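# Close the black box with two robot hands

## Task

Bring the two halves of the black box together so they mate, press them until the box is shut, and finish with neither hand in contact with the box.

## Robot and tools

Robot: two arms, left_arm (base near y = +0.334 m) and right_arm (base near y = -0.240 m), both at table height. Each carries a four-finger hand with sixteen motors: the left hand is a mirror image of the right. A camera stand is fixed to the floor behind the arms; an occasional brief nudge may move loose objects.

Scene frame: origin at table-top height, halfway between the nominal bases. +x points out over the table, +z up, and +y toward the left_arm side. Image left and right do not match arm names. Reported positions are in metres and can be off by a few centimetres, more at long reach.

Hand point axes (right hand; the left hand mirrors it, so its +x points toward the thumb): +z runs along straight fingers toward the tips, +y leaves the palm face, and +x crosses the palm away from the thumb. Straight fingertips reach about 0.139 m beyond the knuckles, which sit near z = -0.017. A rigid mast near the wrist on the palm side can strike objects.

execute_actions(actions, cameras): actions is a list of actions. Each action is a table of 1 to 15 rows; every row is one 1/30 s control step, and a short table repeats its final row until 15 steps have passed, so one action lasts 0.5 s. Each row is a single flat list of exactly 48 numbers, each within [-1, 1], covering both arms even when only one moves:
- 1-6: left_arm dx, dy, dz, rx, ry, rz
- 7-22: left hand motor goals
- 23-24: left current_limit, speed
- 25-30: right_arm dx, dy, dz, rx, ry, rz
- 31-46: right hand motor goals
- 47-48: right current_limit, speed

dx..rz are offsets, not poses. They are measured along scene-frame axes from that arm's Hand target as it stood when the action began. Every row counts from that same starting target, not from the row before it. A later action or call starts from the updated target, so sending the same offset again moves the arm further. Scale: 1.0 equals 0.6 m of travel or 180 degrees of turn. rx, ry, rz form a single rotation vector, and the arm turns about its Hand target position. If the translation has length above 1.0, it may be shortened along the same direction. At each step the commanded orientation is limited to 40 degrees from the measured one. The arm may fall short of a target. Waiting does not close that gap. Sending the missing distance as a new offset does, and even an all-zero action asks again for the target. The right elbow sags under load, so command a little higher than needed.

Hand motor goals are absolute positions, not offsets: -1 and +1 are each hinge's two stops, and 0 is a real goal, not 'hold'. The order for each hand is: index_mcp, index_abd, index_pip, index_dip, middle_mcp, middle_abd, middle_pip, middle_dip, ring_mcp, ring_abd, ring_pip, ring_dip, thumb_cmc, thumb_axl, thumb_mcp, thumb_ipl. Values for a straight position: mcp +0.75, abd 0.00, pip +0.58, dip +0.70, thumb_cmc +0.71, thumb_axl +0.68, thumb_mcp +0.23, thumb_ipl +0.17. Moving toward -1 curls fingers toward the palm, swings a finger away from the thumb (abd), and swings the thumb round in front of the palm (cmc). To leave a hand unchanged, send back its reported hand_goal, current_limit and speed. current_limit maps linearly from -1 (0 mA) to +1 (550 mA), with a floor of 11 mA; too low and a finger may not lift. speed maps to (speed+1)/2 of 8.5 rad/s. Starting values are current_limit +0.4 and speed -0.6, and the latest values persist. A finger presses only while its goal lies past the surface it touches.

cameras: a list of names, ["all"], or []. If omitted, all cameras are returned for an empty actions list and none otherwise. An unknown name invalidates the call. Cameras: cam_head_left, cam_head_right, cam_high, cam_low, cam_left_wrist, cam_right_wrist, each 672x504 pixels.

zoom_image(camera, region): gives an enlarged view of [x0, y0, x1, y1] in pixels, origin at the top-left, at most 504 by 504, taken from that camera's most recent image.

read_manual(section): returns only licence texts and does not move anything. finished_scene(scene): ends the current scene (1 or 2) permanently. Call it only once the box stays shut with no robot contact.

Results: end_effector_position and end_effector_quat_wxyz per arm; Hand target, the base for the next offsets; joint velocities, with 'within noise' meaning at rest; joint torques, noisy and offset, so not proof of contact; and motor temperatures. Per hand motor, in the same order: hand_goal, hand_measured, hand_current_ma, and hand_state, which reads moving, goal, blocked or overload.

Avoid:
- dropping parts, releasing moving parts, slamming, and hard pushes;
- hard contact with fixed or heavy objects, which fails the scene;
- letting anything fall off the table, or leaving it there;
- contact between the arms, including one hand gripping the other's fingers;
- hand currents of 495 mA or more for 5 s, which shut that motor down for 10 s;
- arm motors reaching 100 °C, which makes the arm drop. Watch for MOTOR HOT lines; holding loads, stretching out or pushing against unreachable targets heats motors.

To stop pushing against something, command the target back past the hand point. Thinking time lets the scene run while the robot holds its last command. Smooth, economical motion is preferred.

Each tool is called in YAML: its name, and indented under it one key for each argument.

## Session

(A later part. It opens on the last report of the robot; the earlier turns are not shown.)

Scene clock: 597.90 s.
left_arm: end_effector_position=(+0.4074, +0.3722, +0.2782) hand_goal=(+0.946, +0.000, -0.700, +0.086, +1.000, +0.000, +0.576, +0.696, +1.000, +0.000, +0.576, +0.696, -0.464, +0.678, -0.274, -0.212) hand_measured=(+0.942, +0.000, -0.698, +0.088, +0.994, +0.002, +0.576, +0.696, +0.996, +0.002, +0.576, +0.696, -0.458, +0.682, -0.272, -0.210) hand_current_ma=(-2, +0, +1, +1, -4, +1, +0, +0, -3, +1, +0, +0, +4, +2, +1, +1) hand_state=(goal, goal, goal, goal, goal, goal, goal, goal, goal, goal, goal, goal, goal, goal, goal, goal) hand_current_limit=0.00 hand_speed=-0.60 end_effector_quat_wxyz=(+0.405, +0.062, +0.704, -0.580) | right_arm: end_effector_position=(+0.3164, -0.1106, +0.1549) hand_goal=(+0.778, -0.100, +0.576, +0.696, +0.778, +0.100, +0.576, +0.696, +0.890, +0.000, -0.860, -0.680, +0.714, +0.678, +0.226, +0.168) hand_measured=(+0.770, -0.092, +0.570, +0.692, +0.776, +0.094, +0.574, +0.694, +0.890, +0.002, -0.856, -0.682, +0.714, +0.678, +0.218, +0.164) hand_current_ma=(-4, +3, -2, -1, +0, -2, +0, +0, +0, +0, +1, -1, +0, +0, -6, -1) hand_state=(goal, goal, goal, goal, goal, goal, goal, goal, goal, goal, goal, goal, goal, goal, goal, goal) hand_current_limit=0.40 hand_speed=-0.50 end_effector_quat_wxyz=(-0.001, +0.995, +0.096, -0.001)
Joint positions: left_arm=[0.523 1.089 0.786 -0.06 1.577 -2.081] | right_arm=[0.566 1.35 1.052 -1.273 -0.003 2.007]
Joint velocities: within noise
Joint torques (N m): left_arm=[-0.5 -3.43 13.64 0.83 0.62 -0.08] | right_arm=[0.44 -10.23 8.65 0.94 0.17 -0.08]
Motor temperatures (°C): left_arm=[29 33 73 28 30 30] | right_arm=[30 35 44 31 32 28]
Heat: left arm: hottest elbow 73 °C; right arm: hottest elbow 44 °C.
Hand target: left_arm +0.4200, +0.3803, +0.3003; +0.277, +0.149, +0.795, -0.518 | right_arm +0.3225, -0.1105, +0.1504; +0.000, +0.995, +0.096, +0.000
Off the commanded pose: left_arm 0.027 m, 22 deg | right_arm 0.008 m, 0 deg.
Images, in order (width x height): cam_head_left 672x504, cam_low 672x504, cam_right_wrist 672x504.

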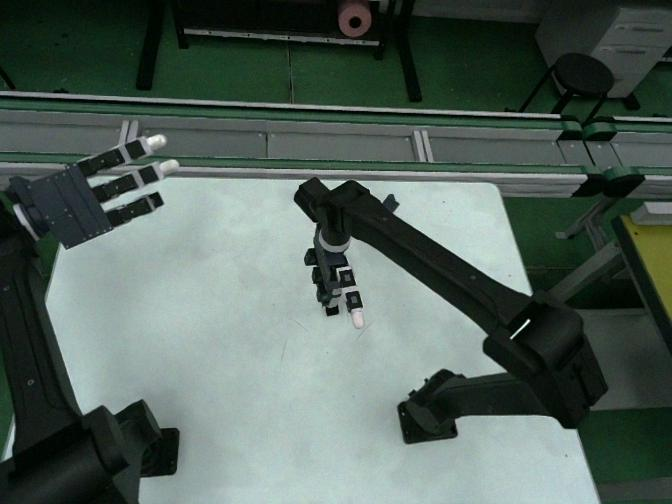

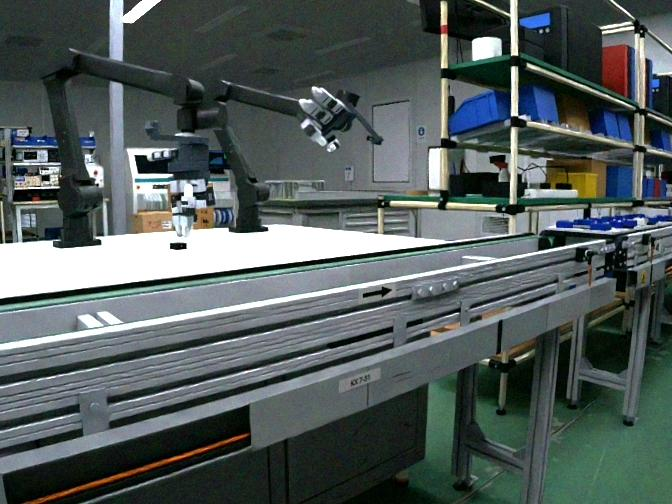

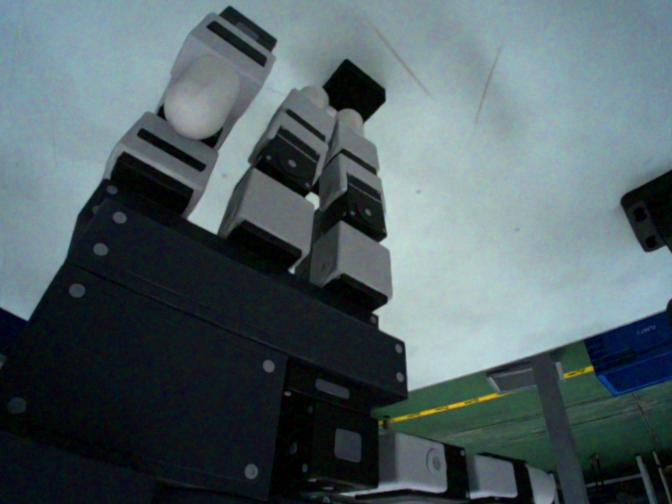

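zoom_image:
  camera: "cam_right_wrist"
  region: [290, 40, 410, 150]

zoom_image:
  camera: "cam_low"
  region: [163, 222, 193, 252]

Scaled by 4.200 from the camera's 672x504 image, which has a finer 960x720 frame.

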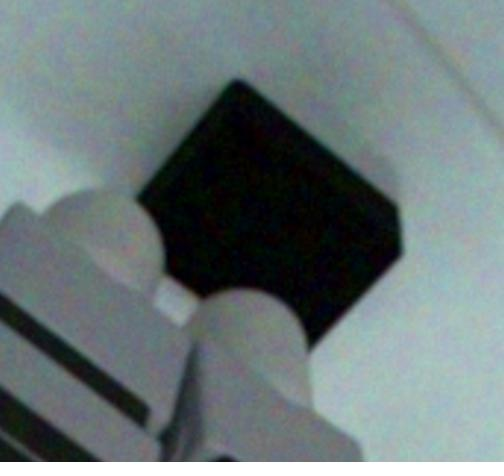

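Scaled by 16.800 from the camera's 672x504 image, which has a finer 960x720 frame.

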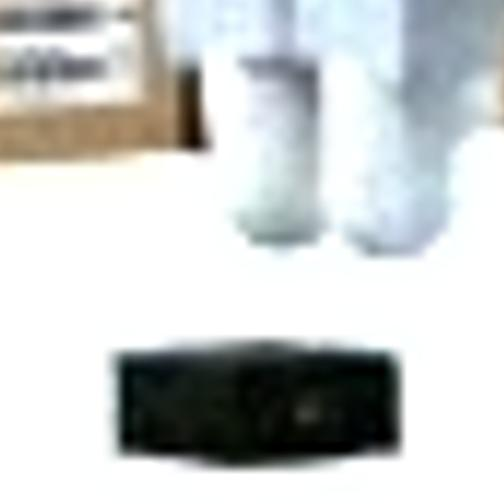

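execute_actions:
  actions:
    - [[0,0,0,0,0,0, 0.946,0,-0.70,0.086,1,0,0.576,0.696,1,0,0.576,0.696,-0.464,0.678,-0.274,-0.212,0,-0.6, 0.006,-0.018,0.003,0,0,0, 0.778,-0.1,0.576,0.696,0.778,0.0,0.576,0.696,0.89,0,-0.86,-0.68,0.714,0.678,0.226,0.168,0.4,-0.5]]
  cameras: ["cam_right_wrist"]

zoom_image:
  camera: "cam_right_wrist"
  region: [290, 40, 410, 150]

Scene clock: 602.83 s.
left_arm: end_effector_position=(+0.4074, +0.3722, +0.2782) hand_goal=(+0.946, +0.000, -0.700, +0.086, +1.000, +0.000, +0.576, +0.696, +1.000, +0.000, +0.576, +0.696, -0.464, +0.678, -0.274, -0.212) hand_measured=(+0.942, +0.000, -0.698, +0.088, +0.994, +0.002, +0.576, +0.696, +0.996, +0.002, +0.576, +0.696, -0.458, +0.682, -0.272, -0.210) hand_current_ma=(-2, +0, +1, +1, -4, +1, +0, +0, -3, +1, +0, +0, +4, +2, +1, +1) hand_state=(goal, goal, goal, goal, goal, goal, goal, goal, goal, goal, goal, goal, goal, goal, goal, goal) hand_current_limit=0.00 hand_speed=-0.60 end_effector_quat_wxyz=(+0.405, +0.062, +0.704, -0.580) | right_arm: end_effector_position=(+0.3222, -0.1187, +0.1549) hand_goal=(+0.778, -0.100, +0.576, +0.696, +0.778, +0.000, +0.576, +0.696, +0.890, +0.000, -0.860, -0.680, +0.714, +0.678, +0.226, +0.168) hand_measured=(+0.774, -0.096, +0.572, +0.694, +0.776, +0.004, +0.574, +0.694, +0.890, +0.002, -0.856, -0.682, +0.714, +0.678, +0.218, +0.164) hand_current_ma=(-2, +1, -1, -1, +0, +1, +0, +0, +0, +0, +1, -1, +0, +0, -6, -1) hand_state=(goal, goal, goal, goal, goal, goal, goal, goal, goal, goal, goal, goal, goal, goal, goal, goal) hand_current_limit=0.40 hand_speed=-0.50 end_effector_quat_wxyz=(-0.001, +0.995, +0.097, -0.001)
Joint positions: left_arm=[0.523 1.089 0.786 -0.06 1.577 -2.081] | right_arm=[0.54 1.35 1.052 -1.273 -0.003 1.978]
Joint torques (N m): left_arm=[-0.67 -4.42 13.59 0.69 0.62 -0.09] | right_arm=[0.21 -11.22 8.28 0.73 0.15 -0.08]
Motor temperatures (°C): left_arm=[29 33 73 28 30 30] | right_arm=[30 35 43 31 32 28]
Heat: left arm: hottest elbow 73 °C; right arm: hottest elbow 43 °C.
Hand target: left_arm +0.4200, +0.3803, +0.3003; +0.277, +0.149, +0.795, -0.518 | right_arm +0.3262, -0.1214, +0.1522; +0.000, +0.995, +0.096, +0.000
Off the commanded pose: left_arm 0.027 m, 22 deg | right_arm 0.005 m, 0 deg.
joint sent to its limit (left arm) — joint 5 (wrist yaw), upper limit; joint 6 (wrist roll), lower limit. The joint targets are off in orientation, not in position.
Images, in order (width x height): cam_right_wrist 672x504.

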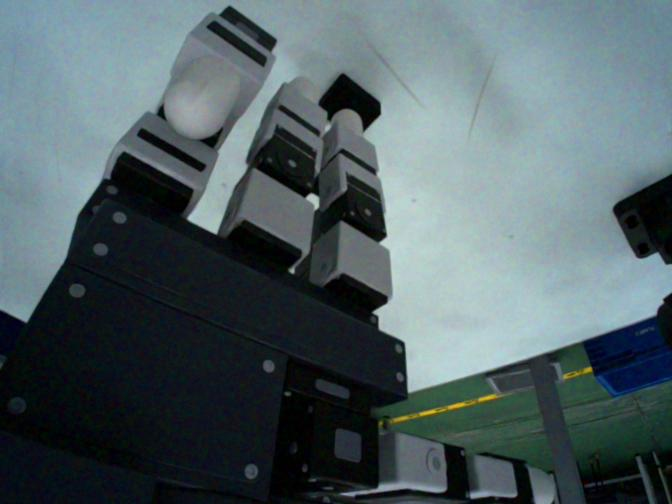

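Scaled by 4.200 from the camera's 672x504 image, which has a finer 960x720 frame.

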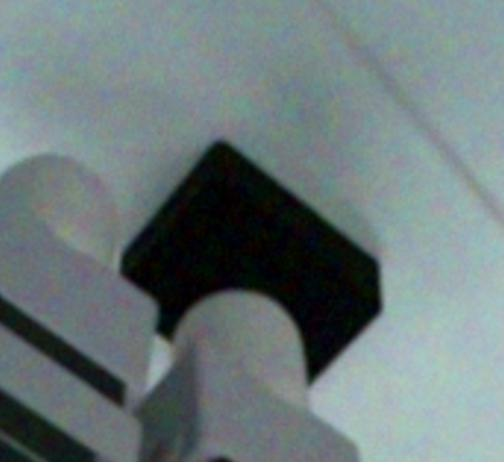

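execute_actions:
  actions:
    - [[0,0,0,0,0,0, 0.946,0,-0.70,0.086,1,0,0.576,0.696,1,0,0.576,0.696,-0.464,0.678,-0.274,-0.212,0,-0.6, 0,0,-0.0267,0,0,0, 0.778,-0.1,0.576,0.696,0.778,0.0,0.576,0.696,0.89,0,-0.86,-0.68,0.714,0.678,0.226,0.168,0.4,-0.5]]
    - [[0,0,0,0,0,0, 0.946,0,-0.70,0.086,1,0,0.576,0.696,1,0,0.576,0.696,-0.464,0.678,-0.274,-0.212,0,-0.6, 0,0,-0.03,0,0,0, 0.778,-0.1,0.576,0.696,0.778,0.0,0.576,0.696,0.89,0,-0.86,-0.68,0.714,0.678,0.226,0.168,0.4,-0.5]]
    - [[0,0,0,0,0,0, 0.946,0,-0.70,0.086,1,0,0.576,0.696,1,0,0.576,0.696,-0.464,0.678,-0.274,-0.212,0,-0.6, 0,0,-0.03,0,0,0, 0.778,-0.1,0.576,0.696,0.778,0.0,0.576,0.696,0.89,0,-0.86,-0.68,0.714,0.678,0.226,0.168,0.4,-0.5]]
  cameras: ["cam_right_wrist"]

zoom_image:
  camera: "cam_right_wrist"
  region: [290, 40, 410, 150]

Scene clock: 605.87 s.
left_arm: end_effector_position=(+0.4074, +0.3722, +0.2782) hand_goal=(+0.946, +0.000, -0.700, +0.086, +1.000, +0.000, +0.576, +0.696, +1.000, +0.000, +0.576, +0.696, -0.464, +0.678, -0.274, -0.212) hand_measured=(+0.942, +0.000, -0.698, +0.088, +0.994, +0.002, +0.576, +0.696, +0.996, +0.002, +0.576, +0.696, -0.458, +0.682, -0.272, -0.210) hand_current_ma=(-2, +0, +1, +1, -4, +1, +0, +0, -3, +1, +0, +0, +4, +2, +1, +1) hand_state=(goal, goal, goal, goal, goal, goal, goal, goal, goal, goal, goal, goal, goal, goal, goal, goal) hand_current_limit=0.00 hand_speed=-0.60 end_effector_quat_wxyz=(+0.405, +0.062, +0.704, -0.580) | right_arm: end_effector_position=(+0.3213, -0.1184, +0.1373) hand_goal=(+0.778, -0.100, +0.576, +0.696, +0.778, +0.000, +0.576, +0.696, +0.890, +0.000, -0.860, -0.680, +0.714, +0.678, +0.226, +0.168) hand_measured=(+0.754, -0.050, +0.558, +0.688, +0.776, +0.004, +0.574, +0.694, +0.890, +0.002, -0.856, -0.682, +0.714, +0.678, +0.218, +0.164) hand_current_ma=(-24, +61, -13, -4, +0, +1, +0, +0, +0, +0, +1, -1, +0, +0, -6, -1) hand_state=(blocked, blocked, goal, goal, goal, goal, goal, goal, goal, goal, goal, goal, goal, goal, goal, goal) hand_current_limit=0.40 hand_speed=-0.50 end_effector_quat_wxyz=(-0.010, +0.995, +0.097, +0.011)
Joint positions: left_arm=[0.523 1.089 0.786 -0.06 1.577 -2.081] | right_arm=[0.54 1.342 1.001 -1.2 -0.007 1.978]
Joint torques (N m): left_arm=[-0.44 -4.66 13.87 0.72 0.6 -0.07] | right_arm=[0.26 -6.42 4.59 3.1 0.28 -0.06]
Motor temperatures (°C): left_arm=[29 33 74 28 30 30] | right_arm=[30 34 43 31 32 28]
Heat: left arm: hottest elbow 74 °C; right arm: hottest elbow 43 °C.
Hand target: left_arm +0.4200, +0.3803, +0.3003; +0.277, +0.149, +0.795, -0.518 | right_arm +0.3263, -0.1213, +0.1002; +0.000, +0.995, +0.095, +0.000
Off the commanded pose: left_arm 0.027 m, 22 deg | right_arm 0.038 m, 2 deg.
joint sent to its limit (left arm) — joint 5 (wrist yaw), upper limit; joint 6 (wrist roll), lower limit. The joint targets are off in orientation, not in position.
Images, in order (width x height): cam_right_wrist 672x504.

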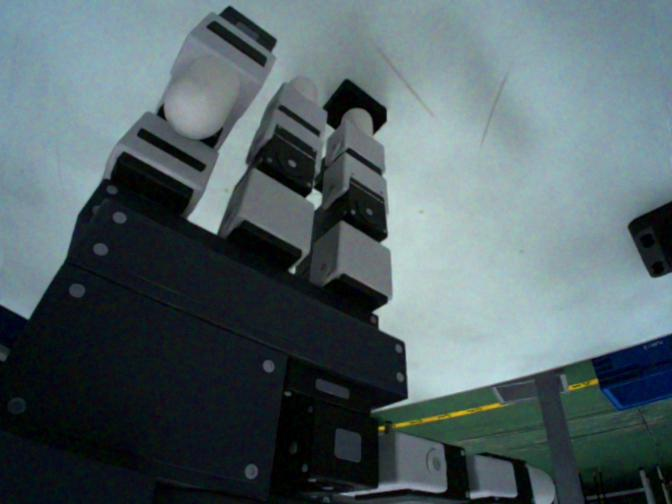

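Scaled by 4.200 from the camera's 672x504 image, which has a finer 960x720 frame.

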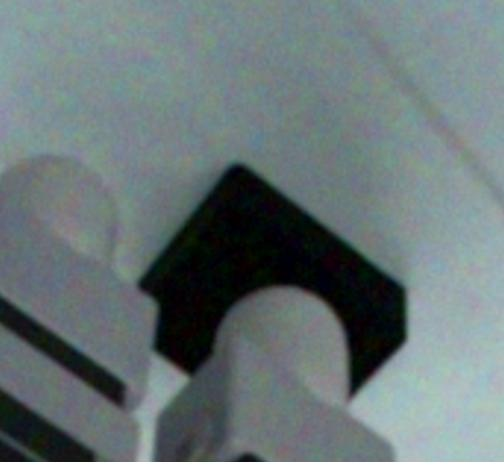

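execute_actions:
  actions:
    - [[0,0,0,0,0,0, 0.946,0,-0.70,0.086,1,0,0.576,0.696,1,0,0.576,0.696,-0.464,0.678,-0.274,-0.212,0,-0.6, 0,0,-0.025,0,0,0, 0.778,-0.1,0.576,0.696,0.778,0.0,0.576,0.696,0.89,0,-0.86,-0.68,0.714,0.678,0.226,0.168,0.4,-0.5]]
    - [[0,0,0,0,0,0, 0.946,0,-0.70,0.086,1,0,0.576,0.696,1,0,0.576,0.696,-0.464,0.678,-0.274,-0.212,0,-0.6, 0,0,-0.025,0,0,0, 0.778,-0.1,0.576,0.696,0.778,0.0,0.576,0.696,0.89,0,-0.86,-0.68,0.714,0.678,0.226,0.168,0.4,-0.5]]
  cameras: ["cam_right_wrist"]

zoom_image:
  camera: "cam_right_wrist"
  region: [290, 40, 410, 150]

Scene clock: 608.00 s.
left_arm: end_effector_position=(+0.4074, +0.3722, +0.2782) hand_goal=(+0.946, +0.000, -0.700, +0.086, +1.000, +0.000, +0.576, +0.696, +1.000, +0.000, +0.576, +0.696, -0.464, +0.678, -0.274, -0.212) hand_measured=(+0.942, +0.000, -0.698, +0.088, +0.994, +0.002, +0.576, +0.696, +0.996, +0.002, +0.576, +0.696, -0.458, +0.682, -0.272, -0.210) hand_current_ma=(-2, +0, +1, +1, -4, +1, +0, +0, -3, +1, +0, +0, +4, +2, +1, +1) hand_state=(goal, goal, goal, goal, goal, goal, goal, goal, goal, goal, goal, goal, goal, goal, goal, goal) hand_current_limit=0.00 hand_speed=-0.60 end_effector_quat_wxyz=(+0.405, +0.062, +0.704, -0.580) | right_arm: end_effector_position=(+0.3217, -0.1161, +0.1332) hand_goal=(+0.778, -0.100, +0.576, +0.696, +0.778, +0.000, +0.576, +0.696, +0.890, +0.000, -0.860, -0.680, +0.714, +0.678, +0.226, +0.168) hand_measured=(+0.738, +0.002, +0.540, +0.678, +0.776, +0.004, +0.574, +0.694, +0.890, +0.002, -0.856, -0.682, +0.714, +0.678, +0.218, +0.164) hand_current_ma=(-59, +191, -45, -15, +0, +1, +0, +0, +0, +0, +1, -1, +0, +0, -6, -1) hand_state=(blocked, blocked, blocked, goal, goal, goal, goal, goal, goal, goal, goal, goal, goal, goal, goal, goal) hand_current_limit=0.40 hand_speed=-0.50 end_effector_quat_wxyz=(-0.024, +0.995, +0.097, +0.027)
Joint positions: left_arm=[0.523 1.089 0.786 -0.06 1.577 -2.081] | right_arm=[0.54 1.321 0.976 -1.156 -0.017 1.978]
Joint torques (N m): left_arm=[-0.32 -4.07 13.63 0.75 0.65 -0.11] | right_arm=[0.44 -2.2 2.43 4.22 0.59 -0.03]
Motor temperatures (°C): left_arm=[29 33 74 28 30 30] | right_arm=[30 34 42 31 32 28]
Heat: left arm: hottest elbow 74 °C; right arm: hottest elbow 42 °C.
Hand target: left_arm +0.4200, +0.3803, +0.3003; +0.277, +0.149, +0.795, -0.518 | right_arm +0.3262, -0.1213, +0.0702; -0.001, +0.995, +0.095, +0.000
Off the commanded pose: left_arm 0.027 m, 22 deg | right_arm 0.063 m, 4 deg.
joint sent to its limit (left arm) — joint 5 (wrist yaw), upper limit; joint 6 (wrist roll), lower limit. The joint targets are off in orientation, not in position.
Images, in order (width x height): cam_right_wrist 672x504.

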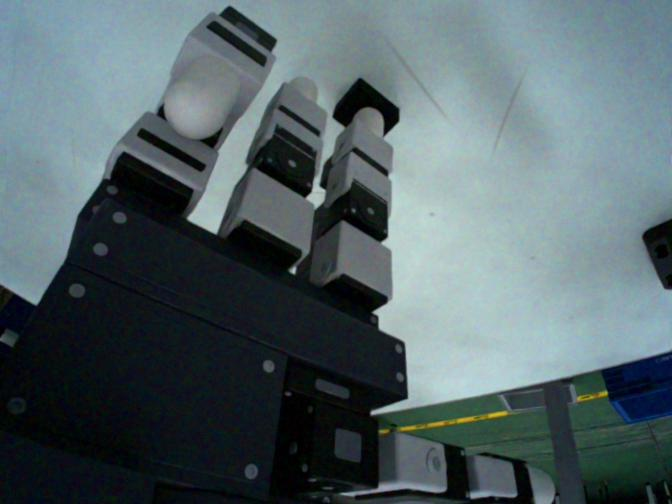

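Scaled by 4.200 from the camera's 672x504 image, which has a finer 960x720 frame.

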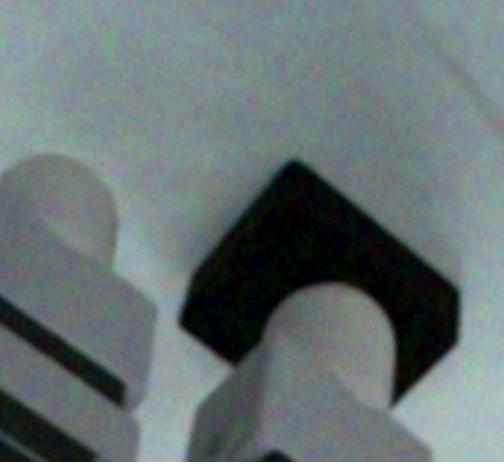

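execute_actions:
  actions:
    - [[0,0,0,0,0,0, 0.946,0,-0.70,0.086,1,0,0.576,0.696,1,0,0.576,0.696,-0.464,0.678,-0.274,-0.212,0,-0.6, 0,0,0.06,0,0,0, 0.778,-0.1,0.576,0.696,0.778,0.0,0.576,0.696,0.89,0,-0.86,-0.68,0.714,0.678,0.226,0.168,0.4,-0.5]]
    - [[0,0,0,0,0,0, 0.946,0,-0.70,0.086,1,0,0.576,0.696,1,0,0.576,0.696,-0.464,0.678,-0.274,-0.212,0,-0.6, 0.01,0.005,0.07,0,0,0, 0.778,-0.1,0.576,0.696,0.778,0.0,0.576,0.696,0.89,0,-0.86,-0.68,0.714,0.678,0.226,0.168,0.4,-0.5]]
    - [[0,0,0,0,0,0, 0.946,0,-0.70,0.086,1,0,0.576,0.696,1,0,0.576,0.696,-0.464,0.678,-0.274,-0.212,0,-0.6, 0.01,0.005,0.08,0,0,0, 0.778,-0.1,0.576,0.696,0.778,0.0,0.576,0.696,0.89,0,-0.86,-0.68,0.714,0.678,0.226,0.168,0.4,-0.5]]
  cameras: ["cam_right_wrist","cam_low"]

zoom_image:
  camera: "cam_right_wrist"
  region: [290, 40, 410, 150]

zoom_image:
  camera: "cam_low"
  region: [163, 222, 193, 252]

Scene clock: 610.80 s.
left_arm: end_effector_position=(+0.4074, +0.3722, +0.2782) hand_goal=(+0.946, +0.000, -0.700, +0.086, +1.000, +0.000, +0.576, +0.696, +1.000, +0.000, +0.576, +0.696, -0.464, +0.678, -0.274, -0.212) hand_measured=(+0.942, +0.000, -0.698, +0.088, +0.994, +0.002, +0.576, +0.696, +0.996, +0.002, +0.576, +0.696, -0.458, +0.682, -0.272, -0.210) hand_current_ma=(-2, +0, +1, +1, -4, +1, +0, +0, -3, +1, +0, +0, +4, +2, +1, +1) hand_state=(goal, goal, goal, goal, goal, goal, goal, goal, goal, goal, goal, goal, goal, goal, goal, goal) hand_current_limit=0.00 hand_speed=-0.60 end_effector_quat_wxyz=(+0.405, +0.062, +0.704, -0.580) | right_arm: end_effector_position=(+0.3258, -0.1172, +0.1832) hand_goal=(+0.778, -0.100, +0.576, +0.696, +0.778, +0.000, +0.576, +0.696, +0.890, +0.000, -0.860, -0.680, +0.714, +0.678, +0.226, +0.168) hand_measured=(+0.774, -0.102, +0.572, +0.694, +0.776, +0.002, +0.574, +0.694, +0.890, +0.002, -0.856, -0.682, +0.714, +0.678, +0.218, +0.164) hand_current_ma=(-2, +0, -1, -1, +0, +1, +0, +0, +0, +0, +1, -1, +0, +0, -6, -1) hand_state=(goal, goal, goal, goal, goal, goal, goal, goal, goal, goal, goal, goal, goal, goal, goal, goal) hand_current_limit=0.40 hand_speed=-0.50 end_effector_quat_wxyz=(+0.004, +0.995, +0.098, -0.011)
Joint positions: left_arm=[0.523 1.089 0.786 -0.06 1.577 -2.081] | right_arm=[0.538 1.356 1.13 -1.369 -0.003 1.974]
Joint torques (N m): left_arm=[-0.56 -4.37 13.59 0.76 0.63 -0.14] | right_arm=[0.32 -11.58 11.86 -0.03 0.15 -0.06]
Motor temperatures (°C): left_arm=[29 33 74 28 30 30] | right_arm=[30 34 42 31 32 28]
Heat: left arm: hottest elbow 74 °C; right arm: hottest elbow 42 °C.
Hand target: left_arm +0.4200, +0.3803, +0.3003; +0.277, +0.149, +0.795, -0.518 | right_arm +0.3381, -0.1154, +0.1962; +0.000, +0.995, +0.095, +0.000
Off the commanded pose: left_arm 0.027 m, 22 deg | right_arm 0.018 m, 1 deg.
joint sent to its limit (left arm) — joint 5 (wrist yaw), upper limit; joint 6 (wrist roll), lower limit. The joint targets are off in orientation, not in position.
Images, in order (width x height): cam_low 672x504, cam_right_wrist 672x504.

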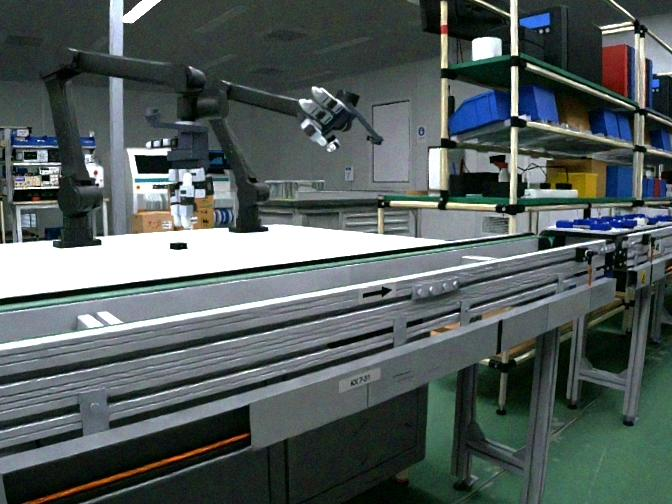

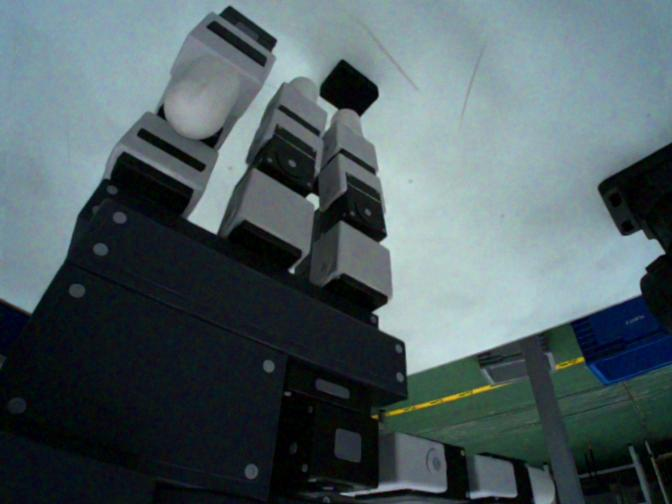

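Scaled by 4.200 from the camera's 672x504 image, which has a finer 960x720 frame.

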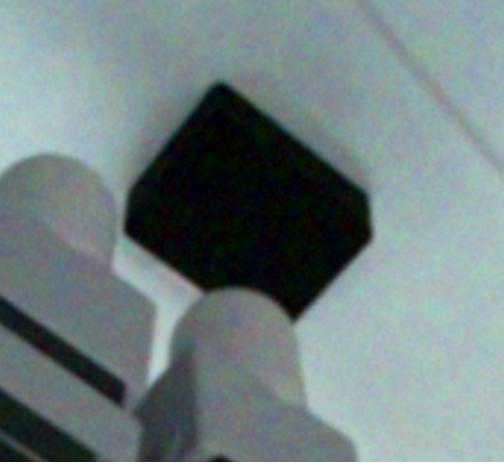

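Scaled by 16.800 from the camera's 672x504 image, which has a finer 960x720 frame.

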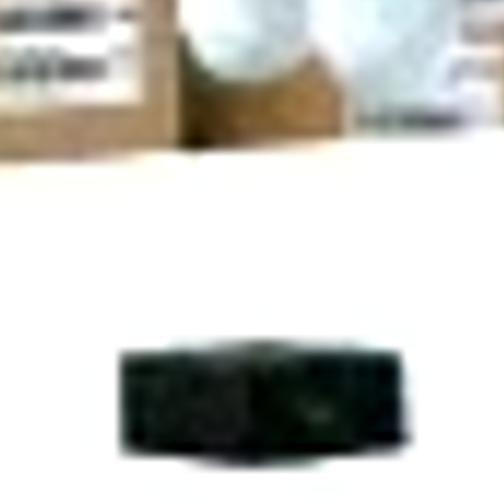

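execute_actions:
  actions:
    - [[0,0,0,0,0,0, 0.946,0,-0.70,0.086,1,0,0.576,0.696,1,0,0.576,0.696,-0.464,0.678,-0.274,-0.212,0,-0.6, 0.0,0.0,0.12,0,0,0, 0.778,-0.1,0.576,0.696,0.778,0.0,0.576,0.696,0.89,0,-0.86,-0.68,0.714,0.678,0.226,0.168,0.4,-0.5]]
    - [[0,0,0,0,0,0, 0.946,0,-0.70,0.086,1,0,0.576,0.696,1,0,0.576,0.696,-0.464,0.678,-0.274,-0.212,0,-0.6, -0.1,-0.1,0.04,0,0,0, 0.778,-0.1,0.576,0.696,0.778,0.0,0.576,0.696,0.89,0,-0.86,-0.68,0.714,0.678,0.226,0.168,0.4,-0.5]]
  cameras: ["cam_right_wrist","cam_low","cam_head_right","cam_high"]

zoom_image:
  camera: "cam_low"
  region: [163, 222, 193, 252]

Scene clock: 613.33 s.
left_arm: end_effector_position=(+0.4074, +0.3722, +0.2782) hand_goal=(+0.946, +0.000, -0.700, +0.086, +1.000, +0.000, +0.576, +0.696, +1.000, +0.000, +0.576, +0.696, -0.464, +0.678, -0.274, -0.212) hand_measured=(+0.942, +0.000, -0.698, +0.088, +0.994, +0.002, +0.576, +0.696, +0.996, +0.002, +0.576, +0.696, -0.458, +0.682, -0.272, -0.210) hand_current_ma=(-2, +0, +1, +1, -4, +1, +0, +0, -3, +1, +0, +0, +4, +2, +1, +1) hand_state=(goal, goal, goal, goal, goal, goal, goal, goal, goal, goal, goal, goal, goal, goal, goal, goal) hand_current_limit=0.00 hand_speed=-0.60 end_effector_quat_wxyz=(+0.405, +0.062, +0.704, -0.580) | right_arm: end_effector_position=(+0.2756, -0.1725, +0.2908) hand_goal=(+0.778, -0.100, +0.576, +0.696, +0.778, +0.000, +0.576, +0.696, +0.890, +0.000, -0.860, -0.680, +0.714, +0.678, +0.226, +0.168) hand_measured=(+0.776, -0.102, +0.572, +0.694, +0.776, +0.002, +0.574, +0.694, +0.890, +0.002, -0.856, -0.682, +0.714, +0.678, +0.218, +0.164) hand_current_ma=(-1, +0, -1, -1, +0, +0, +0, +0, +0, +0, +1, -1, +0, +0, -6, -1) hand_state=(goal, goal, goal, goal, goal, goal, goal, goal, goal, goal, goal, goal, goal, goal, goal, goal) hand_current_limit=0.40 hand_speed=-0.50 end_effector_quat_wxyz=(-0.003, +0.995, +0.098, +0.007)
Joint positions: left_arm=[0.523 1.089 0.786 -0.06 1.577 -2.081] | right_arm=[0.482 1.119 1.219 -1.655 0 1.919]
Joint torques (N m): left_arm=[-0.32 -4.54 13.57 0.85 0.66 -0.15] | right_arm=[0.21 -6.53 9.7 -0.05 0.07 -0.06]
Motor temperatures (°C): left_arm=[29 33 74 28 30 30] | right_arm=[30 34 43 31 32 28]
Heat: left arm: hottest elbow 74 °C; right arm: hottest elbow 43 °C.
Hand target: left_arm +0.4200, +0.3803, +0.3003; +0.277, +0.149, +0.795, -0.518 | right_arm +0.2782, -0.1754, +0.2922; +0.000, +0.995, +0.095, +0.000
Off the commanded pose: left_arm 0.027 m, 22 deg | right_arm 0.004 m, 1 deg.
joint sent to its limit (left arm) — joint 5 (wrist yaw), upper limit; joint 6 (wrist roll), lower limit. The joint targets are off in orientation, not in position.
Images, in order (width x height): cam_head_right 672x504, cam_high 672x504, cam_low 672x504, cam_right_wrist 672x504.

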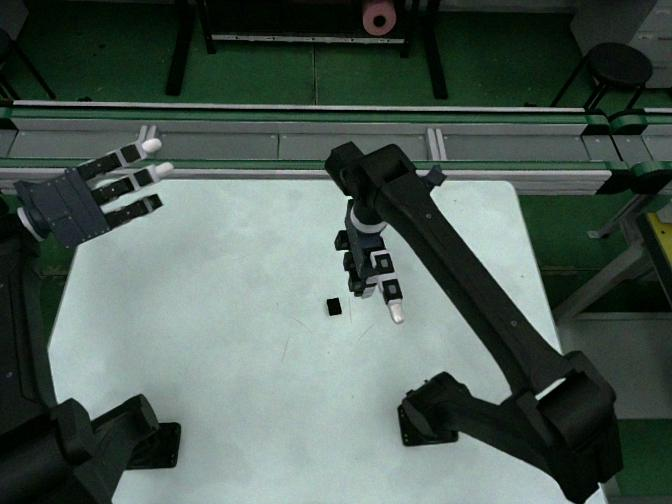

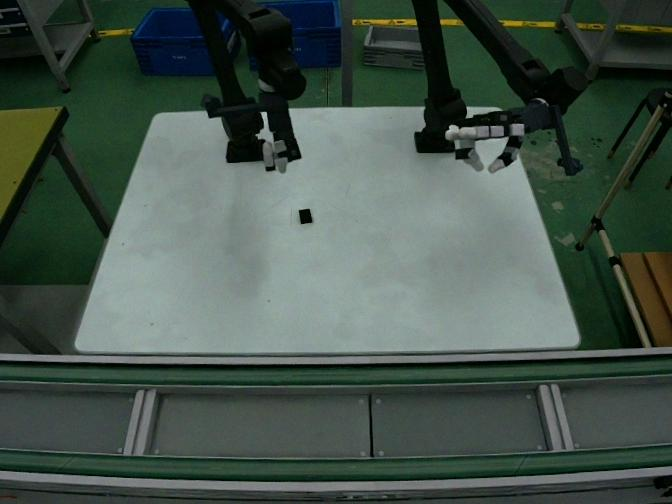

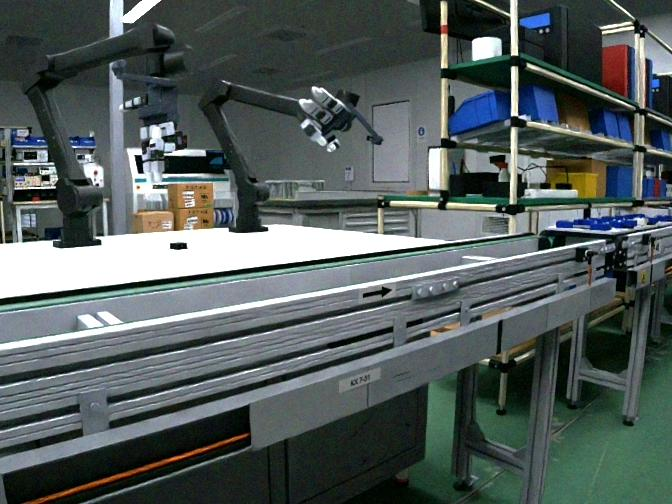

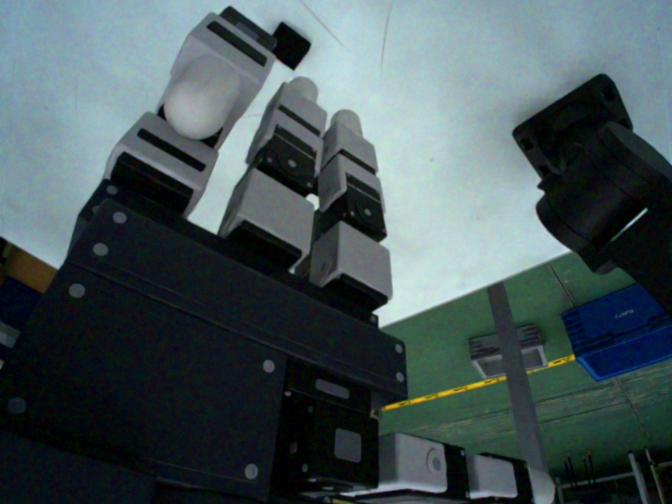

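Scaled by 16.800 from the camera's 672x504 image, which has a finer 960x720 frame.

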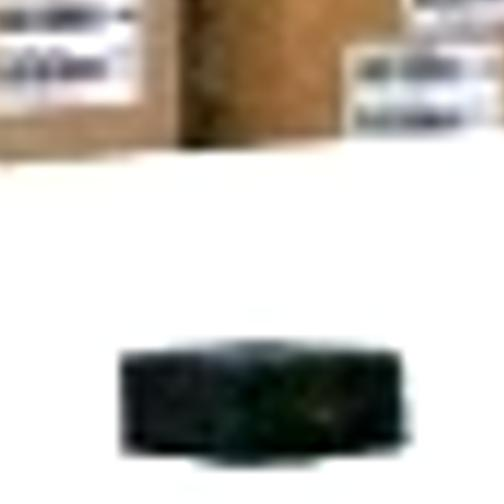

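zoom_image:
  camera: "cam_high"
  region: [285, 200, 325, 235]

zoom_image:
  camera: "cam_head_right"
  region: [315, 290, 355, 325]

zoom_image:
  camera: "cam_right_wrist"
  region: [260, 10, 320, 80]

Scaled by 12.600 from the camera's 672x504 image, which has a finer 960x720 frame.

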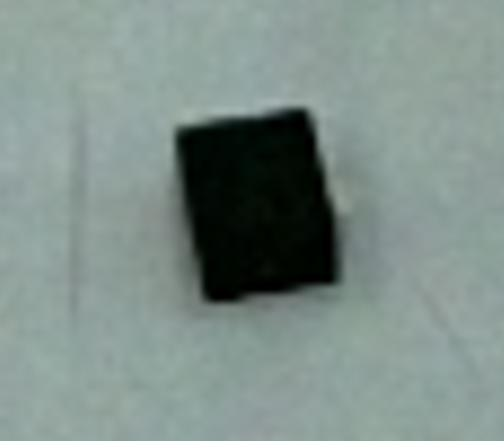

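Scaled by 12.600 from the camera's 672x504 image, which has a finer 960x720 frame.

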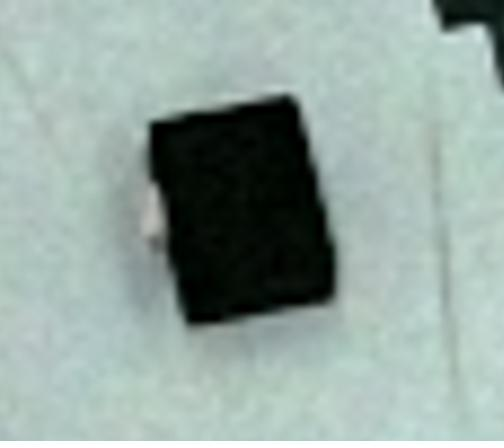

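Scaled by 7.200 from the camera's 672x504 image, which has a finer 960x720 frame.

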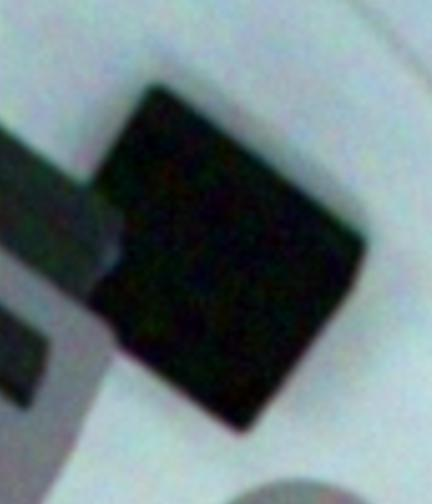

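finished_scene:
  scene: 1

The scene is finished: the task was done.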